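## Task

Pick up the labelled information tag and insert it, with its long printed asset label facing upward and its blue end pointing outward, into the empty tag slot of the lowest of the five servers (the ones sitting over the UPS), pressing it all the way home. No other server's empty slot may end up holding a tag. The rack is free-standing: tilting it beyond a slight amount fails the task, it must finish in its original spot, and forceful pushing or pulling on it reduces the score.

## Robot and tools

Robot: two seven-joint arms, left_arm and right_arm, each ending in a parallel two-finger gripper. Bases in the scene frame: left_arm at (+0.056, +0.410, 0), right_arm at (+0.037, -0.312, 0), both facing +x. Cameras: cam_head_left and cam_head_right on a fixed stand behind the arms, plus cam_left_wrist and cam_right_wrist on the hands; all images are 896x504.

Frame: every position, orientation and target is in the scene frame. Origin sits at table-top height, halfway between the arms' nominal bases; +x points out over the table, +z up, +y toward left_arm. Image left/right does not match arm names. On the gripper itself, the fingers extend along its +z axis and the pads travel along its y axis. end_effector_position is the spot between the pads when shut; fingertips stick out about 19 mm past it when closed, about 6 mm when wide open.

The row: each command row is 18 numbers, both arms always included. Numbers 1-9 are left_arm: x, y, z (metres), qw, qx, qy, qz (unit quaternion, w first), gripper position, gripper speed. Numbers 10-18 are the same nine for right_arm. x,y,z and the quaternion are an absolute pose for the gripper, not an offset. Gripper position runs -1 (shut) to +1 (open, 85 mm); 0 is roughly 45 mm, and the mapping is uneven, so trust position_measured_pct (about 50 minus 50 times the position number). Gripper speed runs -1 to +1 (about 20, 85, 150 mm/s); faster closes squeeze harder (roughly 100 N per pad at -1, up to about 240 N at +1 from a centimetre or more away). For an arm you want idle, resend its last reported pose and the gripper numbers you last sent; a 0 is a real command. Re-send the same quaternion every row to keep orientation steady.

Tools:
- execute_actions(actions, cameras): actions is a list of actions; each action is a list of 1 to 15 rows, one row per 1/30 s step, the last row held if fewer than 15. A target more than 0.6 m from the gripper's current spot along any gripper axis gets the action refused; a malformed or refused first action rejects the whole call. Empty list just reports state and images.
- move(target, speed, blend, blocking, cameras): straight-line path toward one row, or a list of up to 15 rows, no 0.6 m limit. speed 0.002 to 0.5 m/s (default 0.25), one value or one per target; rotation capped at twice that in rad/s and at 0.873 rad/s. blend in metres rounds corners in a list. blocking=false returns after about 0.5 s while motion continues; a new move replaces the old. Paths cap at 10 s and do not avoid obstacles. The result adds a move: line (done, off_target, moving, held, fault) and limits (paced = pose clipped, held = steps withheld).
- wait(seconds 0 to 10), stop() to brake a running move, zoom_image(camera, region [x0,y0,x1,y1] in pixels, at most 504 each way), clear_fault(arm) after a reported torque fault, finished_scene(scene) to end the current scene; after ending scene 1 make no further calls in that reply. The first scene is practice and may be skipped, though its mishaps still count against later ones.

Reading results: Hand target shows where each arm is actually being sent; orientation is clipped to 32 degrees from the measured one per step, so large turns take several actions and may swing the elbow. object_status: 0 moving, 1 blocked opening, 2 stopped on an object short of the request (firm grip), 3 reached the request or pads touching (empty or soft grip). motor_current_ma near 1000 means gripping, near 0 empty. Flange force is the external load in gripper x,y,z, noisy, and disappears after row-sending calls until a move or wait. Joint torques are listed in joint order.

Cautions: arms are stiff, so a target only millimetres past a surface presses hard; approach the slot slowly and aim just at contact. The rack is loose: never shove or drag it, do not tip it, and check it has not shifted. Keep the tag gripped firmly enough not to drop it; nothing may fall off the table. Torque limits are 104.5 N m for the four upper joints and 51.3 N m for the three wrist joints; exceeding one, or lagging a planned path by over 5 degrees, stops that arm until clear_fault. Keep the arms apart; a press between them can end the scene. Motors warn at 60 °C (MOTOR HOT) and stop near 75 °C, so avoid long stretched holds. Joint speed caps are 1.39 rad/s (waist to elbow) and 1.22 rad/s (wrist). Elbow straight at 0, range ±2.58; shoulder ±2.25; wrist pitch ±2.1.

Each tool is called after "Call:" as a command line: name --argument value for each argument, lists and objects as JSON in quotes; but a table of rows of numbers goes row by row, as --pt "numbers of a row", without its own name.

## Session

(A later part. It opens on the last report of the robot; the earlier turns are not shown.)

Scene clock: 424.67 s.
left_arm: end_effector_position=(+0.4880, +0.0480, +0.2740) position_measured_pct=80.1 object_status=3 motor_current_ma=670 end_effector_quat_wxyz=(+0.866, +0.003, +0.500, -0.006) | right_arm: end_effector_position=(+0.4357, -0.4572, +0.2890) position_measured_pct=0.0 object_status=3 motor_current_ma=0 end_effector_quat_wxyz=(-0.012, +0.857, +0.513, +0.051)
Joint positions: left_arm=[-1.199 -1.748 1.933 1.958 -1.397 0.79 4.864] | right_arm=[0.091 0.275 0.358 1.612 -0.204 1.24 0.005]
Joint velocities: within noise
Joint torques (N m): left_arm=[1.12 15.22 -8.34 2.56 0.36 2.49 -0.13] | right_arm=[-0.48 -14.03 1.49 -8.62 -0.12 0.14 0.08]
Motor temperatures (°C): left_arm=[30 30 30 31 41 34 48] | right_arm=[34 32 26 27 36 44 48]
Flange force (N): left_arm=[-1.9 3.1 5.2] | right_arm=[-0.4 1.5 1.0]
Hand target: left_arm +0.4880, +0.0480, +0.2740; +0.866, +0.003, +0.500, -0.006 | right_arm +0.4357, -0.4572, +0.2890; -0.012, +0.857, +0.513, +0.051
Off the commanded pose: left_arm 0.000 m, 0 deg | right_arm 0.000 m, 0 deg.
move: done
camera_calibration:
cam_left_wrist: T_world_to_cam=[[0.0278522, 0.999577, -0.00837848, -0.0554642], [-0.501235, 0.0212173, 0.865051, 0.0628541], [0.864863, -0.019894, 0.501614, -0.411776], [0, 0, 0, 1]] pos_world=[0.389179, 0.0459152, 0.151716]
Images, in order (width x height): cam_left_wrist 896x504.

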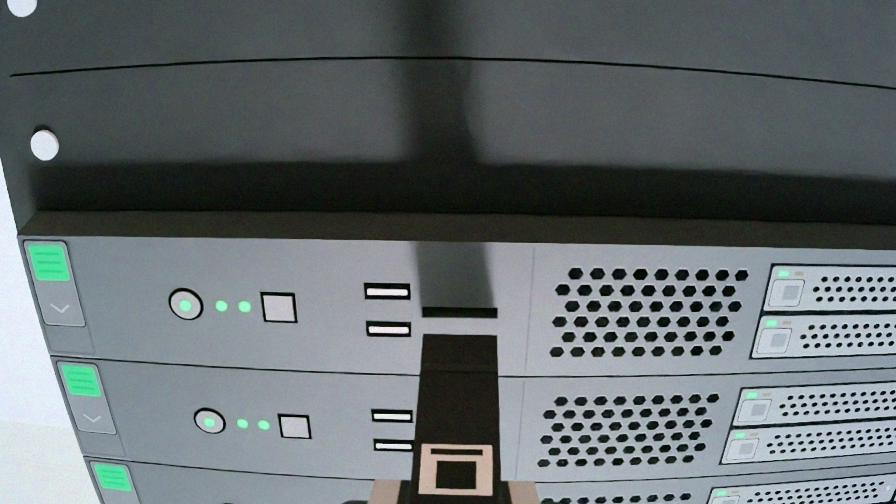

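Call:
zoom_image --camera "cam_left_wrist" --region '[410, 295, 510, 350]'

Scaled by 5.040 from the camera's 896x504 image, which has a finer 1280x720 frame.

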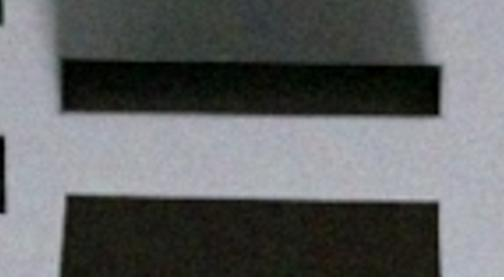

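Call:
move --target '[0.495,0.0480,0.2727,0.866,0.0035,0.5,-0.006,-0.61,-1,0.4357,-0.4572,0.2890,-0.012,0.857,0.513,0.051,1,1]' --speed 0.02 --cameras '["cam_left_wrist"]'

Call:
zoom_image --camera "cam_left_wrist" --region '[410, 295, 510, 350]'

Scene clock: 451.33 s.
left_arm: end_effector_position=(+0.4950, +0.0480, +0.2727) position_measured_pct=80.1 object_status=3 motor_current_ma=670 end_effector_quat_wxyz=(+0.866, +0.004, +0.500, -0.006) | right_arm: end_effector_position=(+0.4357, -0.4572, +0.2890) position_measured_pct=0.0 object_status=3 motor_current_ma=0 end_effector_quat_wxyz=(-0.012, +0.857, +0.513, +0.051)
Joint positions: left_arm=[-1.216 -1.754 1.928 1.947 -1.404 0.787 4.873] | right_arm=[0.091 0.275 0.358 1.612 -0.204 1.24 0.005]
Joint velocities: within noise
Joint torques (N m): left_arm=[-3.38 15.33 -7.62 0.74 -0.33 0.15 -0.13] | right_arm=[-0.47 -14.12 1.4 -8.69 -0.1 0.17 0.06]
Motor temperatures (°C): left_arm=[30 30 30 31 40 34 48] | right_arm=[34 32 26 27 36 44 48]
Flange force (N): left_arm=[-9.5 5.1 -7.9] | right_arm=[-0.5 1.5 1.3]
Hand target: left_arm +0.4950, +0.0480, +0.2727; +0.866, +0.003, +0.500, -0.006 | right_arm +0.4357, -0.4572, +0.2890; -0.012, +0.857, +0.513, +0.051
Off the commanded pose: left_arm 0.000 m, 0 deg | right_arm 0.000 m, 0 deg.
move: done
camera_calibration:
cam_left_wrist: T_world_to_cam=[[0.0278017, 0.999579, -0.00829226, -0.0556631], [-0.501238, 0.0211174, 0.865052, 0.0674932], [0.864863, -0.0198935, 0.501614, -0.417178], [0, 0, 0, 1]] pos_world=[0.396179, 0.0459153, 0.150416]
Images, in order (width x height): cam_left_wrist 896x504.

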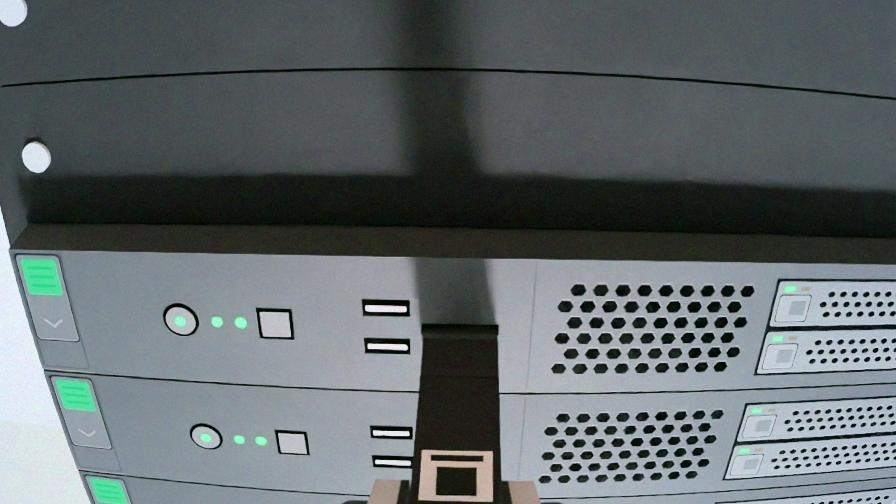

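Scaled by 5.040 from the camera's 896x504 image, which has a finer 1280x720 frame.

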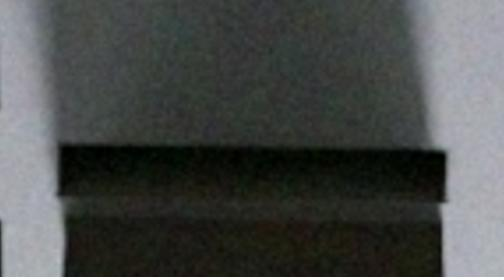

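Call:
move --pt "0.487 0.0480 0.2727 0.866 0.0035 0.5 -0.006 -0.61 -1 0.4357 -0.4572 0.2890 -0.012 0.857 0.513 0.051 1 1" --pt "0.487 0.0480 0.2693 0.866 0.0035 0.5 -0.006 -0.61 -1 0.4357 -0.4572 0.2890 -0.012 0.857 0.513 0.051 1 1" --speed 0.02 --cameras '["cam_left_wrist"]'

Call:
zoom_image --camera "cam_left_wrist" --region '[410, 295, 510, 350]'

Call:
zoom_image --camera "cam_left_wrist" --region '[330, 310, 590, 504]'

Scene clock: 467.80 s.
left_arm: end_effector_position=(+0.4870, +0.0480, +0.2693) position_measured_pct=80.1 object_status=3 motor_current_ma=670 end_effector_quat_wxyz=(+0.866, +0.004, +0.500, -0.006) | right_arm: end_effector_position=(+0.4357, -0.4572, +0.2890) position_measured_pct=0.0 object_status=3 motor_current_ma=0 end_effector_quat_wxyz=(-0.012, +0.857, +0.513, +0.051)
Joint positions: left_arm=[-1.198 -1.754 1.943 1.953 -1.384 0.797 4.86] | right_arm=[0.091 0.275 0.358 1.612 -0.204 1.24 0.005]
Joint velocities: within noise
Joint torques (N m): left_arm=[1.12 15.19 -8.27 2.59 0.34 2.49 -0.13] | right_arm=[-0.46 -14.07 1.39 -8.69 -0.13 0.17 0.08]
Motor temperatures (°C): left_arm=[30 30 30 31 40 34 48] | right_arm=[34 32 26 27 36 44 48]
Flange force (N): left_arm=[-2.1 3.2 5.3] | right_arm=[-0.5 1.4 1.3]
Hand target: left_arm +0.4870, +0.0480, +0.2693; +0.866, +0.004, +0.500, -0.006 | right_arm +0.4357, -0.4572, +0.2890; -0.012, +0.857, +0.513, +0.051
Off the commanded pose: left_arm 0.000 m, 0 deg | right_arm 0.000 m, 0 deg.
move: done
camera_calibration:
cam_left_wrist: T_world_to_cam=[[0.0278017, 0.999579, -0.00829226, -0.0554689], [-0.501238, 0.0211174, 0.865052, 0.0664245], [0.864863, -0.0198935, 0.501614, -0.408553], [0, 0, 0, 1]] pos_world=[0.388179, 0.0459153, 0.147016]
Images, in order (width x height): cam_left_wrist 896x504.

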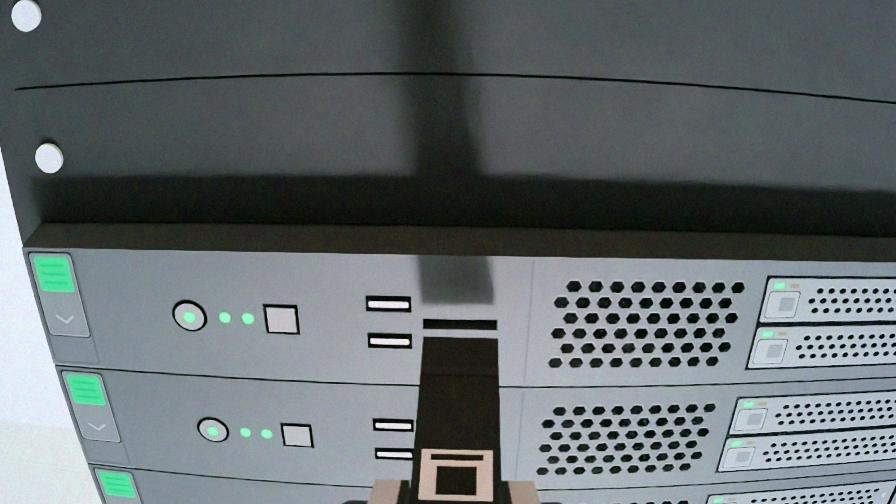

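Scaled by 5.040 from the camera's 896x504 image, which has a finer 1280x720 frame.

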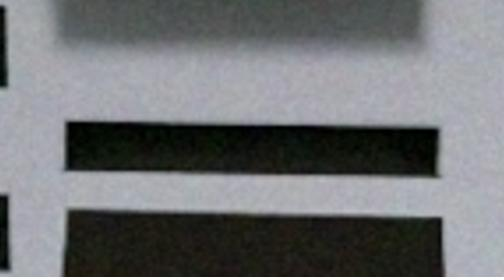

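Scaled by 1.938 from the camera's 896x504 image, which has a finer 1280x720 frame.

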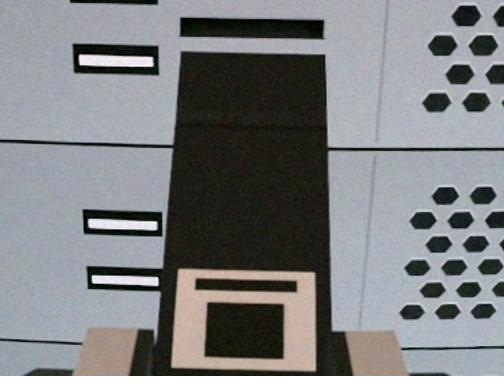

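Call:
move --target '[0.494,0.0479,0.2686,0.866,0.0035,0.5,-0.006,-0.61,-1,0.4357,-0.4572,0.2890,-0.012,0.857,0.513,0.051,1,1]' --speed 0.02 --cameras '["cam_left_wrist"]'

Call:
zoom_image --camera "cam_left_wrist" --region '[410, 295, 510, 350]'

Scene clock: 492.30 s.
left_arm: end_effector_position=(+0.4940, +0.0479, +0.2686) position_measured_pct=80.1 object_status=3 motor_current_ma=670 end_effector_quat_wxyz=(+0.866, +0.003, +0.500, -0.006) | right_arm: end_effector_position=(+0.4357, -0.4572, +0.2890) position_measured_pct=0.0 object_status=3 motor_current_ma=0 end_effector_quat_wxyz=(-0.012, +0.857, +0.513, +0.051)
Joint positions: left_arm=[-1.215 -1.759 1.936 1.943 -1.393 0.793 4.868] | right_arm=[0.091 0.275 0.358 1.612 -0.204 1.24 0.005]
Joint velocities: within noise
Joint torques (N m): left_arm=[1.09 15.28 -8.42 2.61 0.34 2.49 -0.1] | right_arm=[-0.45 -14.09 1.45 -8.64 -0.13 0.17 0.07]
Motor temperatures (°C): left_arm=[30 30 30 31 40 34 48] | right_arm=[34 32 26 27 36 44 48]
Flange force (N): left_arm=[-2.0 3.0 4.9] | right_arm=[-0.4 1.5 1.2]
Hand target: left_arm +0.4940, +0.0479, +0.2686; +0.866, +0.003, +0.500, -0.006 | right_arm +0.4357, -0.4572, +0.2890; -0.012, +0.857, +0.513, +0.051
Off the commanded pose: left_arm 0.000 m, 0 deg | right_arm 0.000 m, 0 deg.
move: done
camera_calibration:
cam_left_wrist: T_world_to_cam=[[0.0277155, 0.999581, -0.00834282, -0.0556279], [-0.50124, 0.0211179, 0.865051, 0.0705395], [0.864864, -0.0197935, 0.501615, -0.414262], [0, 0, 0, 1]] pos_world=[0.395179, 0.0459153, 0.146316]
Images, in order (width x height): cam_left_wrist 896x504.

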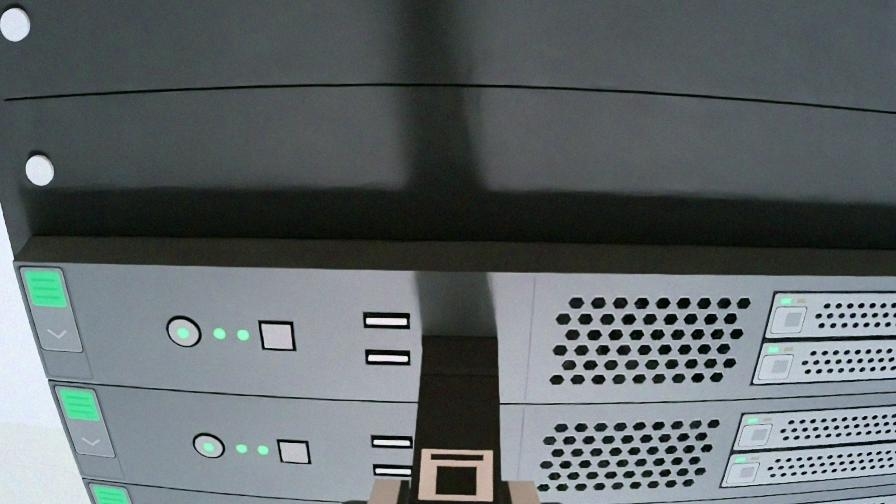

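Scaled by 5.040 from the camera's 896x504 image, which has a finer 1280x720 frame.

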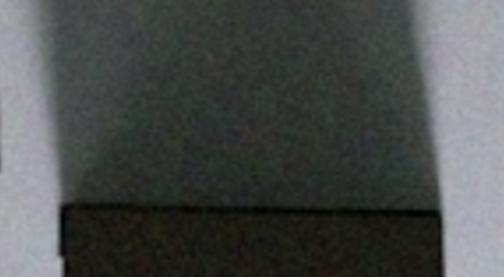

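Call:
move --target '[0.495,0.0479,0.2690,0.866,0.0035,0.5,-0.006,-0.61,-1,0.4357,-0.4572,0.2890,-0.012,0.857,0.513,0.051,1,1]' --speed 0.01 --cameras '["cam_left_wrist"]'

Call:
zoom_image --camera "cam_left_wrist" --region '[410, 295, 510, 350]'

Scene clock: 505.00 s.
left_arm: end_effector_position=(+0.4950, +0.0479, +0.2690) position_measured_pct=80.1 object_status=3 motor_current_ma=670 end_effector_quat_wxyz=(+0.866, +0.004, +0.500, -0.006) | right_arm: end_effector_position=(+0.4357, -0.4572, +0.2890) position_measured_pct=0.0 object_status=3 motor_current_ma=0 end_effector_quat_wxyz=(-0.012, +0.857, +0.513, +0.051)
Joint positions: left_arm=[-1.217 -1.759 1.934 1.942 -1.395 0.792 4.87] | right_arm=[0.091 0.275 0.358 1.612 -0.204 1.24 0.005]
Joint velocities: within noise
Joint torques (N m): left_arm=[1.12 15.31 -8.39 2.64 0.34 2.52 -0.11] | right_arm=[-0.41 -14.14 1.41 -8.59 -0.13 0.18 0.04]
Motor temperatures (°C): left_arm=[30 30 30 31 40 34 48] | right_arm=[34 32 26 27 36 44 48]
Flange force (N): left_arm=[-1.9 3.0 5.1] | right_arm=[-0.4 1.8 1.1]
Hand target: left_arm +0.4950, +0.0479, +0.2690; +0.866, +0.004, +0.500, -0.006 | right_arm +0.4357, -0.4572, +0.2890; -0.012, +0.857, +0.513, +0.051
Off the commanded pose: left_arm 0.000 m, 0 deg | right_arm 0.000 m, 0 deg.
move: done
camera_calibration:
cam_left_wrist: T_world_to_cam=[[0.0278017, 0.999579, -0.00829226, -0.0555938], [-0.501238, 0.0211174, 0.865052, 0.070696], [0.864863, -0.0198935, 0.501614, -0.415324], [0, 0, 0, 1]] pos_world=[0.396179, 0.0458153, 0.146716]
Images, in order (width x height): cam_left_wrist 896x504.

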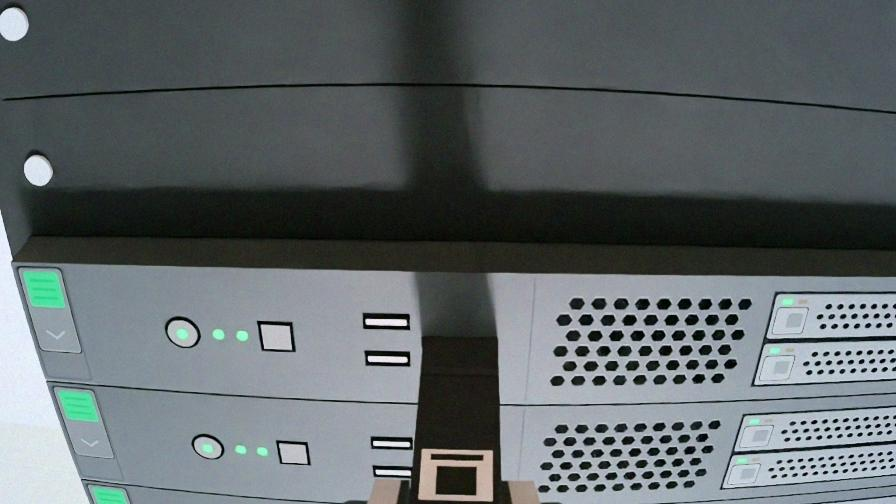

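Scaled by 5.040 from the camera's 896x504 image, which has a finer 1280x720 frame.

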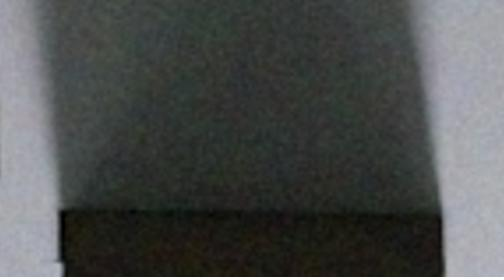

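Call:
move --target '[0.4965,0.0479,0.2694,0.866,0.0035,0.5,-0.006,-0.61,-1,0.4357,-0.4572,0.2890,-0.012,0.857,0.513,0.051,1,1]' --speed 0.01 --cameras '["cam_left_wrist"]'

Call:
zoom_image --camera "cam_left_wrist" --region '[410, 295, 510, 350]'

Scene clock: 513.43 s.
left_arm: end_effector_position=(+0.4965, +0.0479, +0.2694) position_measured_pct=80.1 object_status=3 motor_current_ma=670 end_effector_quat_wxyz=(+0.866, +0.003, +0.500, -0.006) | right_arm: end_effector_position=(+0.4357, -0.4572, +0.2890) position_measured_pct=0.0 object_status=3 motor_current_ma=0 end_effector_quat_wxyz=(-0.012, +0.857, +0.513, +0.051)
Joint positions: left_arm=[-1.22 -1.76 1.932 1.94 -1.398 0.79 4.872] | right_arm=[0.091 0.275 0.358 1.612 -0.204 1.24 0.005]
Joint velocities: within noise
Joint torques (N m): left_arm=[1.12 15.35 -8.39 2.6 0.35 2.51 -0.15] | right_arm=[-0.39 -14.06 1.55 -8.68 -0.11 0.18 0.08]
Motor temperatures (°C): left_arm=[30 30 30 31 40 34 48] | right_arm=[34 32 26 27 36 44 48]
Flange force (N): left_arm=[-2.0 3.3 5.2] | right_arm=[-0.2 1.3 1.3]
Hand target: left_arm +0.4965, +0.0479, +0.2694; +0.866, +0.003, +0.500, -0.006 | right_arm +0.4357, -0.4572, +0.2890; -0.012, +0.857, +0.513, +0.051
Off the commanded pose: left_arm 0.000 m, 0 deg | right_arm 0.000 m, 0 deg.
move: done
camera_calibration:
cam_left_wrist: T_world_to_cam=[[0.0278017, 0.999579, -0.00829226, -0.0556322], [-0.501238, 0.0211174, 0.865052, 0.0711019], [0.864863, -0.0198935, 0.501614, -0.416822], [0, 0, 0, 1]] pos_world=[0.397679, 0.0458153, 0.147116]
Images, in order (width x height): cam_left_wrist 896x504.

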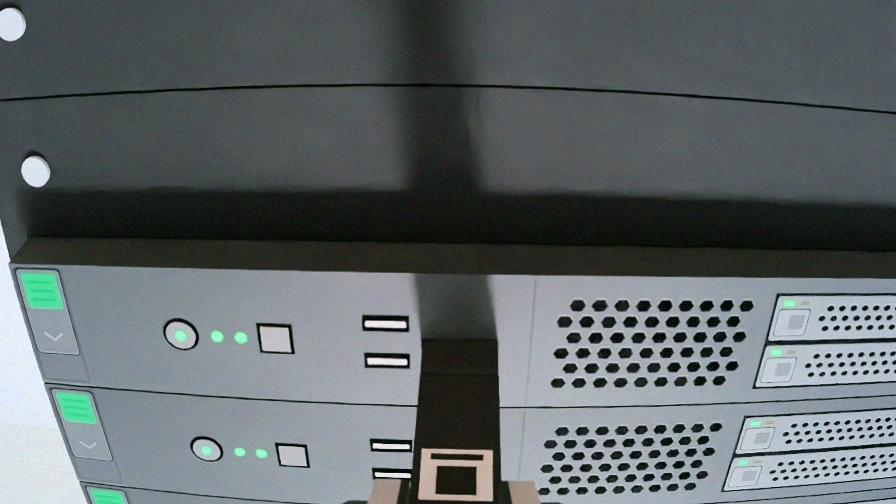

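Scaled by 5.040 from the camera's 896x504 image, which has a finer 1280x720 frame.

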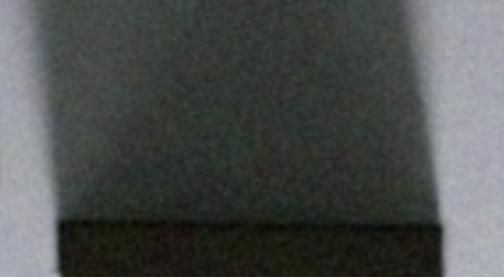

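Call:
move --target '[0.5005,0.0479,0.2694,0.866,0.0035,0.5,-0.006,-0.61,-1,0.4357,-0.4572,0.2890,-0.012,0.857,0.513,0.051,1,1]' --speed 0.01 --cameras '["cam_left_wrist"]'

Call:
zoom_image --camera "cam_left_wrist" --region '[410, 295, 510, 350]'

Scene clock: 520.77 s.
left_arm: end_effector_position=(+0.5005, +0.0479, +0.2694) position_measured_pct=80.1 object_status=3 motor_current_ma=670 end_effector_quat_wxyz=(+0.866, +0.003, +0.500, -0.006) | right_arm: end_effector_position=(+0.4357, -0.4572, +0.2890) position_measured_pct=0.0 object_status=3 motor_current_ma=0 end_effector_quat_wxyz=(-0.012, +0.857, +0.513, +0.051)
Joint positions: left_arm=[-1.23 -1.762 1.927 1.935 -1.404 0.787 4.878] | right_arm=[0.091 0.275 0.358 1.612 -0.204 1.24 0.005]
Joint velocities: within noise
Joint torques (N m): left_arm=[1.1 15.39 -8.43 2.57 0.36 2.47 -0.1] | right_arm=[-0.44 -14.05 1.47 -8.69 -0.1 0.16 0.09]
Motor temperatures (°C): left_arm=[30 30 30 31 40 34 48] | right_arm=[34 32 26 27 36 44 48]
Flange force (N): left_arm=[-2.0 3.1 4.9] | right_arm=[-0.4 1.3 1.2]
Hand target: left_arm +0.5005, +0.0479, +0.2694; +0.866, +0.003, +0.500, -0.006 | right_arm +0.4357, -0.4572, +0.2890; -0.012, +0.857, +0.513, +0.051
Off the commanded pose: left_arm 0.000 m, 0 deg | right_arm 0.000 m, 0 deg.
move: done
camera_calibration:
cam_left_wrist: T_world_to_cam=[[0.0278017, 0.999579, -0.00829226, -0.0557434], [-0.501238, 0.0211174, 0.865052, 0.0731068], [0.864863, -0.0198935, 0.501614, -0.420281], [0, 0, 0, 1]] pos_world=[0.401679, 0.0458153, 0.147116]
Images, in order (width x height): cam_left_wrist 896x504.

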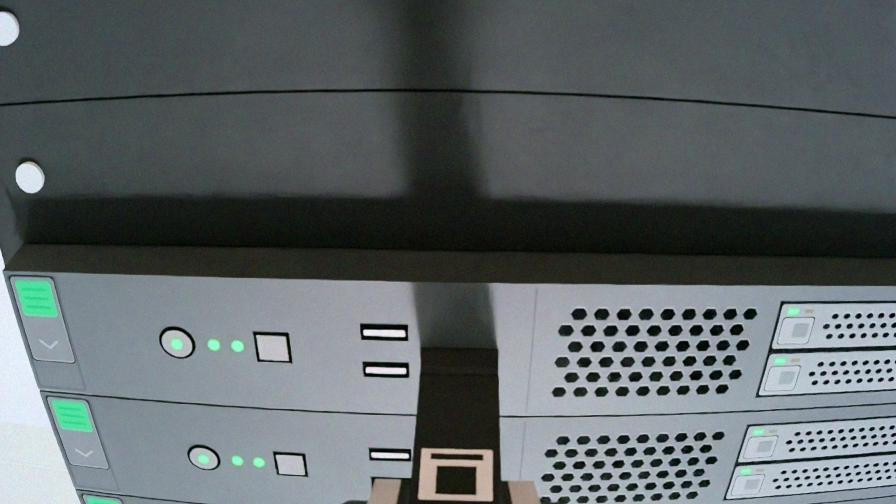

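Scaled by 5.040 from the camera's 896x504 image, which has a finer 1280x720 frame.

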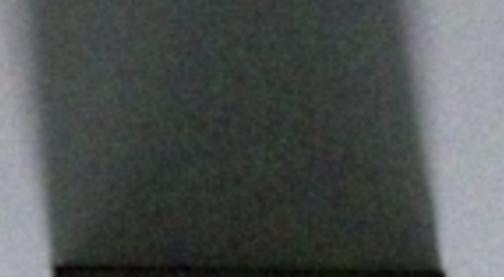

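Call:
move --target '[0.515,0.0479,0.2694,0.866,0.0035,0.5,-0.006,-0.61,-1,0.4357,-0.4572,0.2890,-0.012,0.857,0.513,0.051,1,1]' --speed 0.015 --cameras '["cam_left_wrist"]'

Call:
move --target '[0.535,0.0479,0.2694,0.866,0.0035,0.5,-0.006,-0.61,-1,0.4357,-0.4572,0.2890,-0.012,0.857,0.513,0.051,1,1]' --speed 0.015 --cameras '["cam_left_wrist"]'

Scene clock: 534.60 s.
left_arm: end_effector_position=(+0.5150, +0.0479, +0.2694) position_measured_pct=80.1 object_status=3 motor_current_ma=670 end_effector_quat_wxyz=(+0.866, +0.003, +0.500, -0.006) | right_arm: end_effector_position=(+0.4357, -0.4572, +0.2890) position_measured_pct=0.0 object_status=3 motor_current_ma=0 end_effector_quat_wxyz=(-0.012, +0.857, +0.513, +0.051)
Joint positions: left_arm=[-1.265 -1.77 1.911 1.914 -1.423 0.778 4.895] | right_arm=[0.091 0.275 0.358 1.612 -0.204 1.24 0.005]
Joint velocities: within noise
Joint torques (N m): left_arm=[-1.37 16.02 -9.02 2.47 0.33 1.86 -0.11] | right_arm=[-0.48 -14.04 1.5 -8.65 -0.12 0.13 0.06]
Motor temperatures (°C): left_arm=[30 30 30 31 40 34 48] | right_arm=[34 32 26 27 36 44 48]
Flange force (N): left_arm=[-3.9 3.2 -1.9] | right_arm=[-0.5 1.5 1.1]
Hand target: left_arm +0.5150, +0.0479, +0.2694; +0.866, +0.003, +0.500, -0.006 | right_arm +0.4357, -0.4572, +0.2890; -0.012, +0.857, +0.513, +0.051
Off the commanded pose: left_arm 0.000 m, 0 deg | right_arm 0.000 m, 0 deg.
move: done
camera_calibration:
cam_left_wrist: T_world_to_cam=[[0.0277155, 0.999581, -0.00834282, -0.0562033], [-0.50124, 0.0211179, 0.865051, 0.0803735], [0.864864, -0.0197935, 0.501615, -0.432825], [0, 0, 0, 1]] pos_world=[0.416179, 0.0459153, 0.147116]
Images, in order (width x height): cam_left_wrist 896x504.

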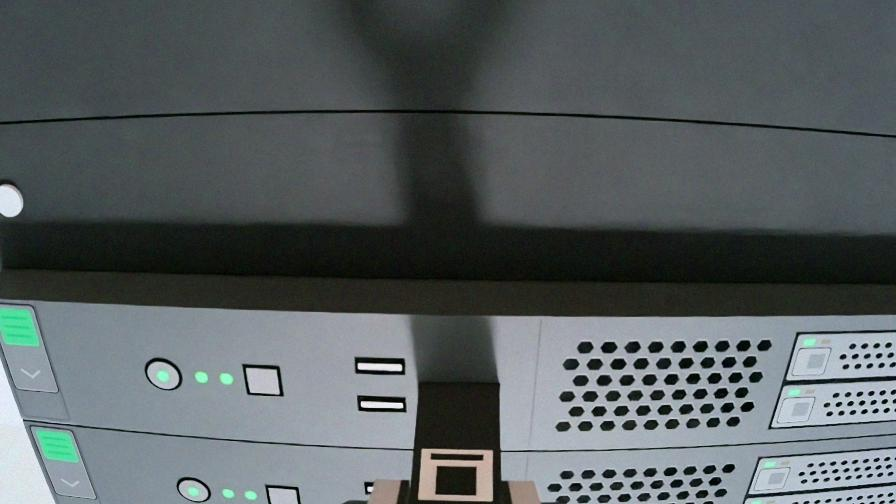

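Scene clock: 536.17 s.
left_arm: end_effector_position=(+0.5350, +0.0479, +0.2694) position_measured_pct=80.1 object_status=3 motor_current_ma=670 end_effector_quat_wxyz=(+0.866, +0.004, +0.500, -0.006) | right_arm: end_effector_position=(+0.4357, -0.4572, +0.2890) position_measured_pct=0.0 object_status=3 motor_current_ma=0 end_effector_quat_wxyz=(-0.012, +0.857, +0.513, +0.051)
Joint positions: left_arm=[-1.313 -1.78 1.89 1.883 -1.448 0.767 4.917] | right_arm=[0.091 0.275 0.358 1.612 -0.204 1.24 0.005]
Joint velocities: within noise
Joint torques (N m): left_arm=[-3.46 17.63 -11.44 2.61 0.31 2.17 -0.09] | right_arm=[-0.38 -14.11 1.42 -8.7 -0.1 0.18 0.07]
Motor temperatures (°C): left_arm=[30 30 30 31 40 34 48] | right_arm=[34 32 26 27 36 44 48]
Flange force (N): left_arm=[-2.6 3.6 -10.2] | right_arm=[-0.3 1.3 1.4]
Hand target: left_arm +0.5350, +0.0479, +0.2694; +0.866, +0.004, +0.500, -0.006 | right_arm +0.4357, -0.4572, +0.2890; -0.012, +0.857, +0.513, +0.051
Off the commanded pose: left_arm 0.000 m, 0 deg | right_arm 0.000 m, 0 deg.
move: done
camera_calibration:
cam_left_wrist: T_world_to_cam=[[0.0278023, 0.999579, -0.00829493, -0.0567024], [-0.501164, 0.0211183, 0.865095, 0.0903605], [0.864906, -0.0198945, 0.50154, -0.450127], [0, 0, 0, 1]] pos_world=[0.436179, 0.0458153, 0.147116]
Images, in order (width x height): cam_left_wrist 896x504.

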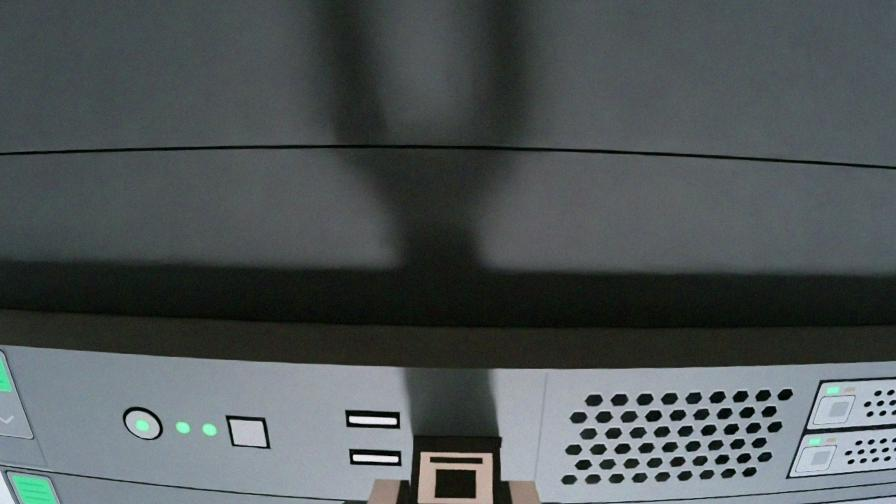

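Call:
move --target '[0.535,0.0479,0.2689,0.866,0.0035,0.5,-0.006,-0.61,-1,0.4357,-0.4572,0.2890,-0.012,0.857,0.513,0.051,1,1]' --speed 0.01 --cameras '[]'

Call:
move --target '[0.535,0.0479,0.2684,0.866,0.0035,0.5,-0.006,-0.61,-1,0.4357,-0.4572,0.2890,-0.012,0.857,0.513,0.051,1,1]' --speed 0.01 --cameras '["cam_left_wrist"]'

Scene clock: 546.53 s.
left_arm: end_effector_position=(+0.5350, +0.0480, +0.2689) position_measured_pct=80.1 object_status=3 motor_current_ma=670 end_effector_quat_wxyz=(+0.866, +0.003, +0.500, -0.006) | right_arm: end_effector_position=(+0.4357, -0.4572, +0.2890) position_measured_pct=0.0 object_status=3 motor_current_ma=0 end_effector_quat_wxyz=(-0.012, +0.857, +0.513, +0.051)
Joint positions: left_arm=[-1.313 -1.781 1.891 1.882 -1.446 0.768 4.916] | right_arm=[0.091 0.275 0.358 1.612 -0.204 1.24 0.005]
Joint velocities: within noise
Joint torques (N m): left_arm=[-0.28 16.17 -8.85 3.09 0.66 2.26 -0.11] | right_arm=[-0.44 -14.09 1.47 -8.62 -0.1 0.19 0.04]
Motor temperatures (°C): left_arm=[30 31 30 31 40 34 47] | right_arm=[34 32 26 27 36 44 48]
Flange force (N): left_arm=[-2.5 2.3 2.3] | right_arm=[-0.5 1.6 1.2]
Hand target: left_arm +0.5350, +0.0479, +0.2689; +0.866, +0.003, +0.500, -0.006 | right_arm +0.4357, -0.4572, +0.2890; -0.012, +0.857, +0.513, +0.051
Off the commanded pose: left_arm 0.000 m, 0 deg | right_arm 0.000 m, 0 deg.
move: done
No camera images: "cameras" was empty.

Scene clock: 547.23 s.
left_arm: end_effector_position=(+0.5350, +0.0479, +0.2684) position_measured_pct=80.1 object_status=3 motor_current_ma=670 end_effector_quat_wxyz=(+0.866, +0.003, +0.500, -0.006) | right_arm: end_effector_position=(+0.4357, -0.4572, +0.2890) position_measured_pct=0.0 object_status=3 motor_current_ma=0 end_effector_quat_wxyz=(-0.012, +0.857, +0.513, +0.051)
Joint positions: left_arm=[-1.313 -1.781 1.892 1.881 -1.445 0.769 4.916] | right_arm=[0.091 0.275 0.358 1.612 -0.204 1.24 0.005]
Joint velocities: within noise
Joint torques (N m): left_arm=[0.62 15.78 -8.05 2.59 0.52 2.07 -0.11] | right_arm=[-0.42 -14.06 1.4 -8.74 -0.11 0.12 0.07]
Motor temperatures (°C): left_arm=[30 31 30 31 40 34 47] | right_arm=[34 32 26 27 36 44 48]
Flange force (N): left_arm=[-3.2 2.9 4.7] | right_arm=[-0.4 1.2 1.2]
Hand target: left_arm +0.5350, +0.0479, +0.2684; +0.866, +0.003, +0.500, -0.006 | right_arm +0.4357, -0.4572, +0.2890; -0.012, +0.857, +0.513, +0.051
Off the commanded pose: left_arm 0.000 m, 0 deg | right_arm 0.000 m, 0 deg.
move: done
camera_calibration:
cam_left_wrist: T_world_to_cam=[[0.0278017, 0.999579, -0.00829226, -0.0567109], [-0.501238, 0.0211174, 0.865052, 0.0912646], [0.864863, -0.0198935, 0.501614, -0.449617], [0, 0, 0, 1]] pos_world=[0.436179, 0.0458153, 0.146116]
Images, in order (width x height): cam_left_wrist 896x504.

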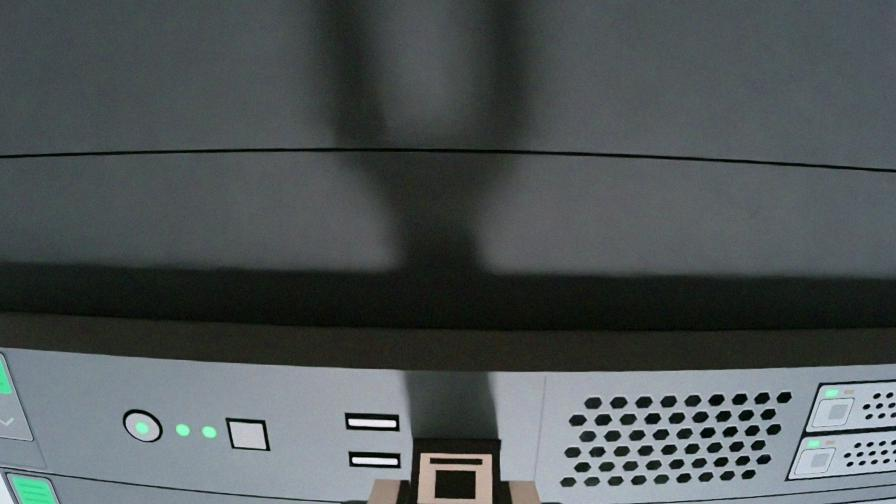

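Call:
move --target '[0.545,0.0479,0.2682,0.866,0.0035,0.5,-0.006,-0.61,-1,0.4357,-0.4572,0.2890,-0.012,0.857,0.513,0.051,1,1]' --speed 0.015 --cameras '["cam_left_wrist"]'

Call:
move --target '[0.552,0.0479,0.2680,0.866,0.0035,0.5,-0.006,-0.61,-1,0.4357,-0.4572,0.2890,-0.012,0.857,0.513,0.051,1,1]' --speed 0.015

Scene clock: 556.80 s.
left_arm: end_effector_position=(+0.5450, +0.0479, +0.2682) position_measured_pct=80.1 object_status=3 motor_current_ma=670 end_effector_quat_wxyz=(+0.866, +0.003, +0.500, -0.006) | right_arm: end_effector_position=(+0.4357, -0.4572, +0.2890) position_measured_pct=0.0 object_status=3 motor_current_ma=0 end_effector_quat_wxyz=(-0.012, +0.857, +0.513, +0.051)
Joint positions: left_arm=[-1.337 -1.786 1.882 1.864 -1.456 0.764 4.925] | right_arm=[0.091 0.275 0.358 1.612 -0.204 1.24 0.005]
Joint velocities: within noise
Joint torques (N m): left_arm=[0.52 15.82 -7.92 2.09 0.34 1.8 -0.1] | right_arm=[-0.37 -14.07 1.48 -8.68 -0.11 0.23 0.05]
Motor temperatures (°C): left_arm=[30 31 30 31 40 34 47] | right_arm=[34 32 26 27 36 44 48]
Flange force (N): left_arm=[-4.2 3.5 3.7] | right_arm=[-0.3 1.3 1.5]
Hand target: left_arm +0.5450, +0.0479, +0.2682; +0.866, +0.003, +0.500, -0.006 | right_arm +0.4357, -0.4572, +0.2890; -0.012, +0.857, +0.513, +0.051
Off the commanded pose: left_arm 0.000 m, 0 deg | right_arm 0.000 m, 0 deg.
move: done
camera_calibration:
cam_left_wrist: T_world_to_cam=[[0.0278017, 0.999579, -0.00829226, -0.0570905], [-0.501238, 0.0211174, 0.865052, 0.0964479], [0.864863, -0.0198935, 0.501614, -0.458163], [0, 0, 0, 1]] pos_world=[0.446179, 0.0459153, 0.145916]
Images, in order (width x height): cam_left_wrist 896x504.

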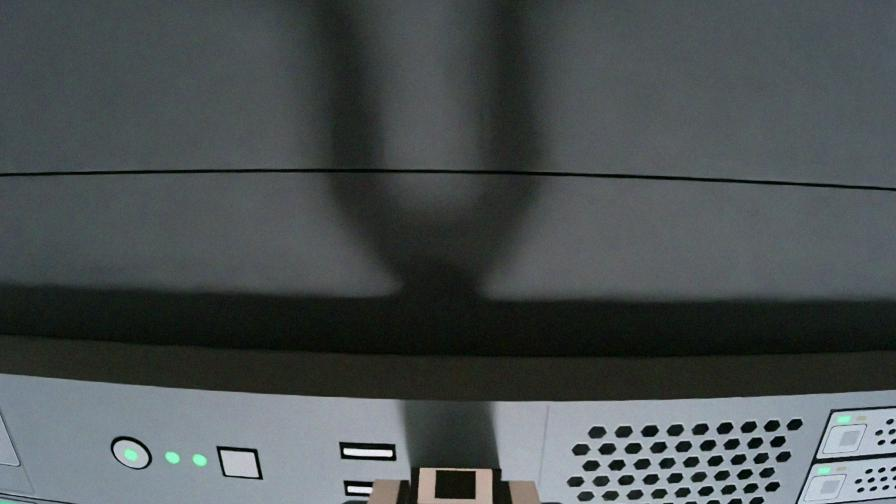

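Scene clock: 557.50 s.
left_arm: end_effector_position=(+0.5520, +0.0479, +0.2680) position_measured_pct=80.1 object_status=3 motor_current_ma=670 end_effector_quat_wxyz=(+0.866, +0.003, +0.500, -0.006) | right_arm: end_effector_position=(+0.4357, -0.4572, +0.2890) position_measured_pct=0.0 object_status=3 motor_current_ma=0 end_effector_quat_wxyz=(-0.012, +0.857, +0.513, +0.051)
Joint positions: left_arm=[-1.354 -1.789 1.876 1.852 -1.463 0.761 4.93] | right_arm=[0.091 0.275 0.358 1.612 -0.204 1.24 0.005]
Joint velocities: within noise
Joint torques (N m): left_arm=[0.38 15.89 -7.77 2.1 0.39 1.68 -0.13] | right_arm=[-0.46 -14.1 1.5 -8.71 -0.09 0.18 0.05]
Motor temperatures (°C): left_arm=[30 31 30 31 40 34 47] | right_arm=[34 32 26 27 36 44 48]
Flange force (N): left_arm=[-4.5 3.5 3.8] | right_arm=[-0.5 1.4 1.4]
Hand target: left_arm +0.5520, +0.0479, +0.2680; +0.866, +0.004, +0.500, -0.006 | right_arm +0.4357, -0.4572, +0.2890; -0.012, +0.857, +0.513, +0.051
Off the commanded pose: left_arm 0.000 m, 0 deg | right_arm 0.000 m, 0 deg.
move: done
camera_calibration:
cam_left_wrist: T_world_to_cam=[[0.0278017, 0.999579, -0.00829226, -0.0571868], [-0.501238, 0.0211174, 0.865052, 0.100132], [0.864863, -0.0198935, 0.501614, -0.464119], [0, 0, 0, 1]] pos_world=[0.453179, 0.0458153, 0.145716]
cam_right_wrist: T_world_to_cam=[[0.870771, -0.491671, 0.00419573, -0.602344], [-0.490104, -0.868617, -0.0728119, -0.108099], [0.039444, 0.0613461, -0.997337, 0.448854], [0, 0, 0, 1]] pos_world=[0.453819, -0.417587, 0.442315]

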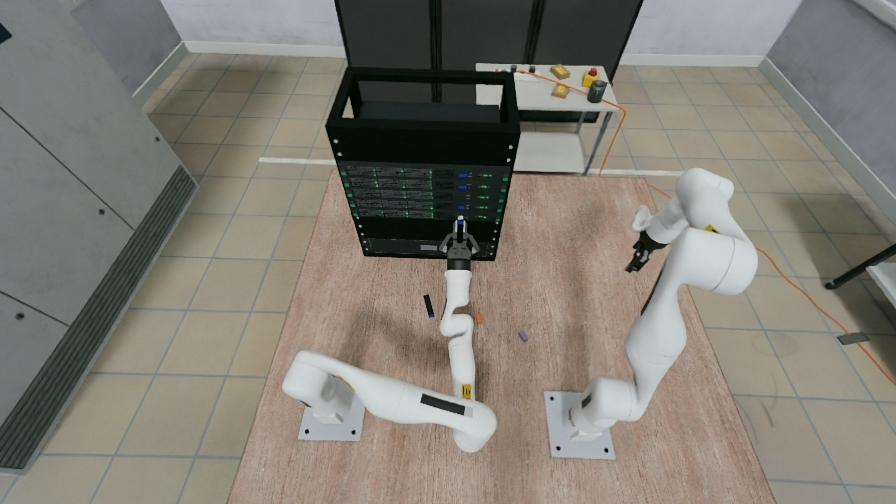

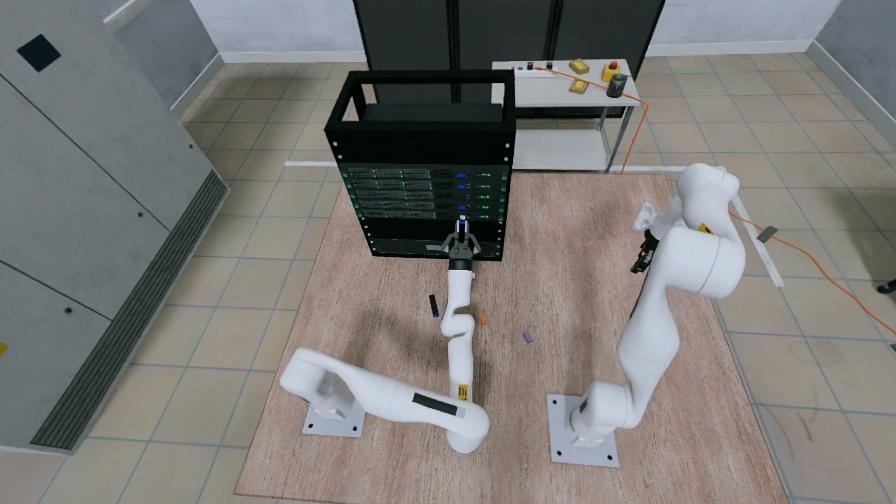

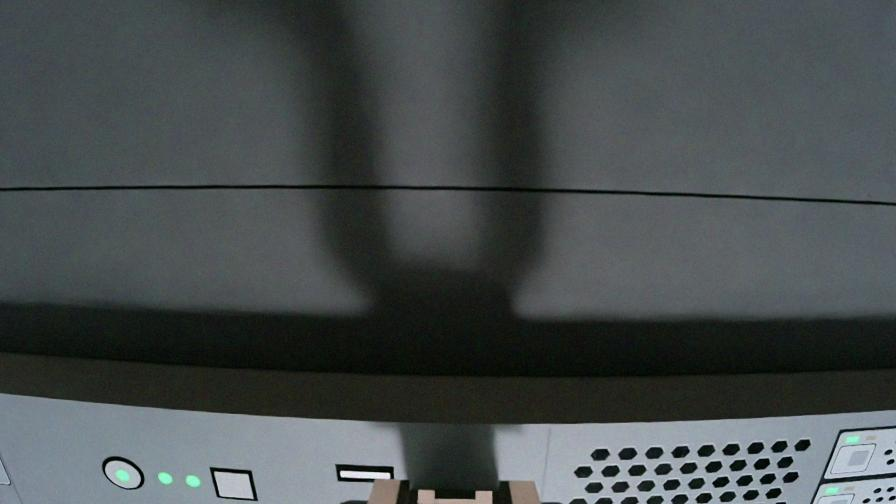

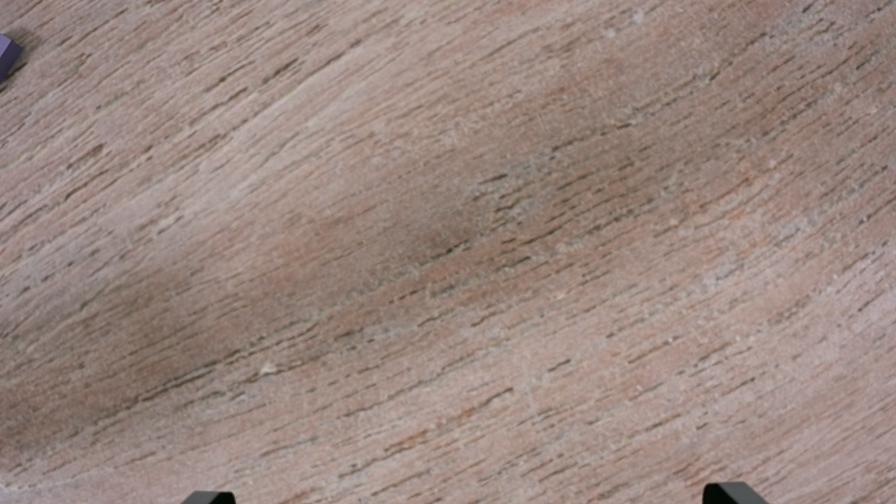

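Call:
move --target '[0.552,0.0479,0.2680,0.866,0.0035,0.5,-0.006,-0.45,-1,0.4357,-0.4572,0.2890,-0.012,0.857,0.513,0.051,1,1]' --speed 0.02 --cameras '["cam_left_wrist"]'

Call:
move --target '[0.52,0.0479,0.2680,0.866,0.0035,0.5,-0.006,-0.45,-1,0.4357,-0.4572,0.2890,-0.012,0.857,0.513,0.051,1,1]' --speed 0.03 --cameras '["cam_left_wrist"]'

Scene clock: 574.67 s.
left_arm: end_effector_position=(+0.5520, +0.0479, +0.2680) position_measured_pct=72.7 object_status=0 motor_current_ma=0 end_effector_quat_wxyz=(+0.866, +0.003, +0.500, -0.006) | right_arm: end_effector_position=(+0.4357, -0.4572, +0.2890) position_measured_pct=0.0 object_status=3 motor_current_ma=0 end_effector_quat_wxyz=(-0.012, +0.857, +0.513, +0.051)
Joint positions: left_arm=[-1.354 -1.789 1.876 1.852 -1.463 0.761 4.93] | right_arm=[0.091 0.275 0.358 1.612 -0.204 1.24 0.005]
Joint velocities: within noise
Joint torques (N m): left_arm=[1.1 16.33 -8.8 2.44 0.47 2.45 -0.12] | right_arm=[-0.49 -14.05 1.46 -8.69 -0.08 0.18 0.05]
Motor temperatures (°C): left_arm=[30 31 30 31 40 34 47] | right_arm=[34 32 26 27 36 44 48]
Flange force (N): left_arm=[-2.2 3.6 4.6] | right_arm=[-0.6 1.4 1.3]
Hand target: left_arm +0.5520, +0.0479, +0.2680; +0.866, +0.003, +0.500, -0.006 | right_arm +0.4357, -0.4572, +0.2890; -0.012, +0.857, +0.513, +0.051
Off the commanded pose: left_arm 0.000 m, 0 deg | right_arm 0.000 m, 0 deg.
move: done
camera_calibration:
cam_left_wrist: T_world_to_cam=[[0.0278023, 0.999579, -0.00829493, -0.0571867], [-0.501164, 0.0211183, 0.865095, 0.100091], [0.864906, -0.0198945, 0.50154, -0.464128], [0, 0, 0, 1]] pos_world=[0.453179, 0.0458153, 0.145716]
Images, in order (width x height): cam_left_wrist 896x504.

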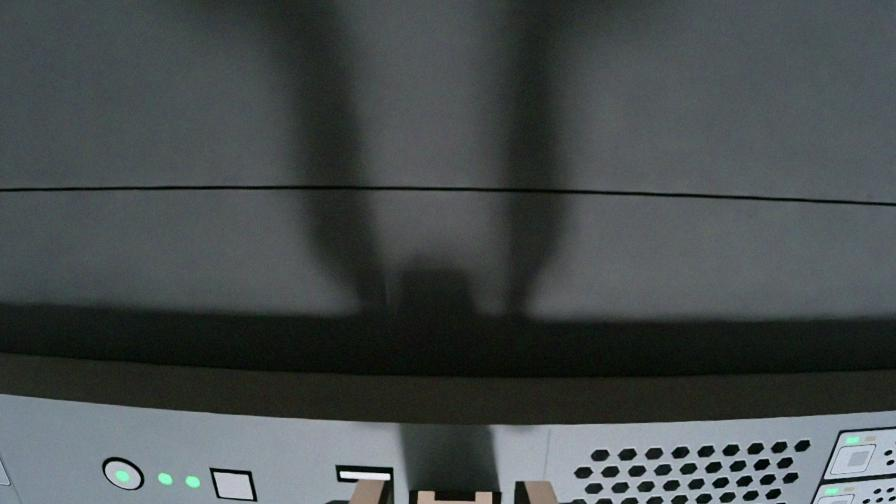

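Scene clock: 576.00 s.
left_arm: end_effector_position=(+0.5200, +0.0479, +0.2680) position_measured_pct=72.7 object_status=3 motor_current_ma=0 end_effector_quat_wxyz=(+0.866, +0.004, +0.500, -0.006) | right_arm: end_effector_position=(+0.4357, -0.4572, +0.2890) position_measured_pct=0.0 object_status=3 motor_current_ma=0 end_effector_quat_wxyz=(-0.012, +0.857, +0.513, +0.051)
Joint positions: left_arm=[-1.277 -1.775 1.908 1.904 -1.426 0.777 4.9] | right_arm=[0.091 0.275 0.358 1.612 -0.204 1.24 0.005]
Joint velocities: within noise
Joint torques (N m): left_arm=[1.09 15.71 -8.55 2.56 0.43 2.45 -0.1] | right_arm=[-0.41 -14.02 1.43 -8.67 -0.11 0.18 0.06]
Motor temperatures (°C): left_arm=[30 31 30 31 40 34 47] | right_arm=[34 32 26 27 36 44 48]
Flange force (N): left_arm=[-2.1 3.3 4.9] | right_arm=[-0.4 1.3 1.2]
Hand target: left_arm +0.5200, +0.0479, +0.2680; +0.866, +0.003, +0.500, -0.006 | right_arm +0.4357, -0.4572, +0.2890; -0.012, +0.857, +0.513, +0.051
Off the commanded pose: left_arm 0.000 m, 0 deg | right_arm 0.000 m, 0 deg.
move: done
camera_calibration:
cam_left_wrist: T_world_to_cam=[[0.0278017, 0.999579, -0.00829226, -0.0562971], [-0.501238, 0.0211174, 0.865052, 0.084092], [0.864863, -0.0198935, 0.501614, -0.436444], [0, 0, 0, 1]] pos_world=[0.421179, 0.0458153, 0.145716]
Images, in order (width x height): cam_left_wrist 896x504.

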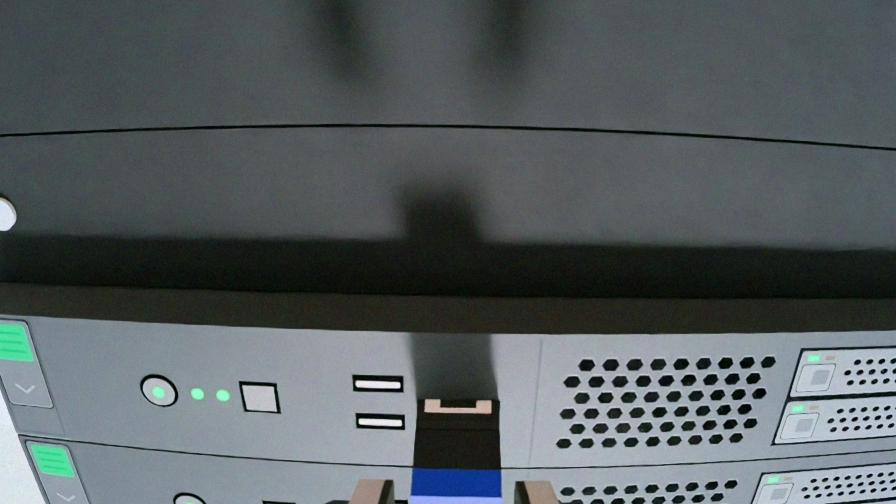

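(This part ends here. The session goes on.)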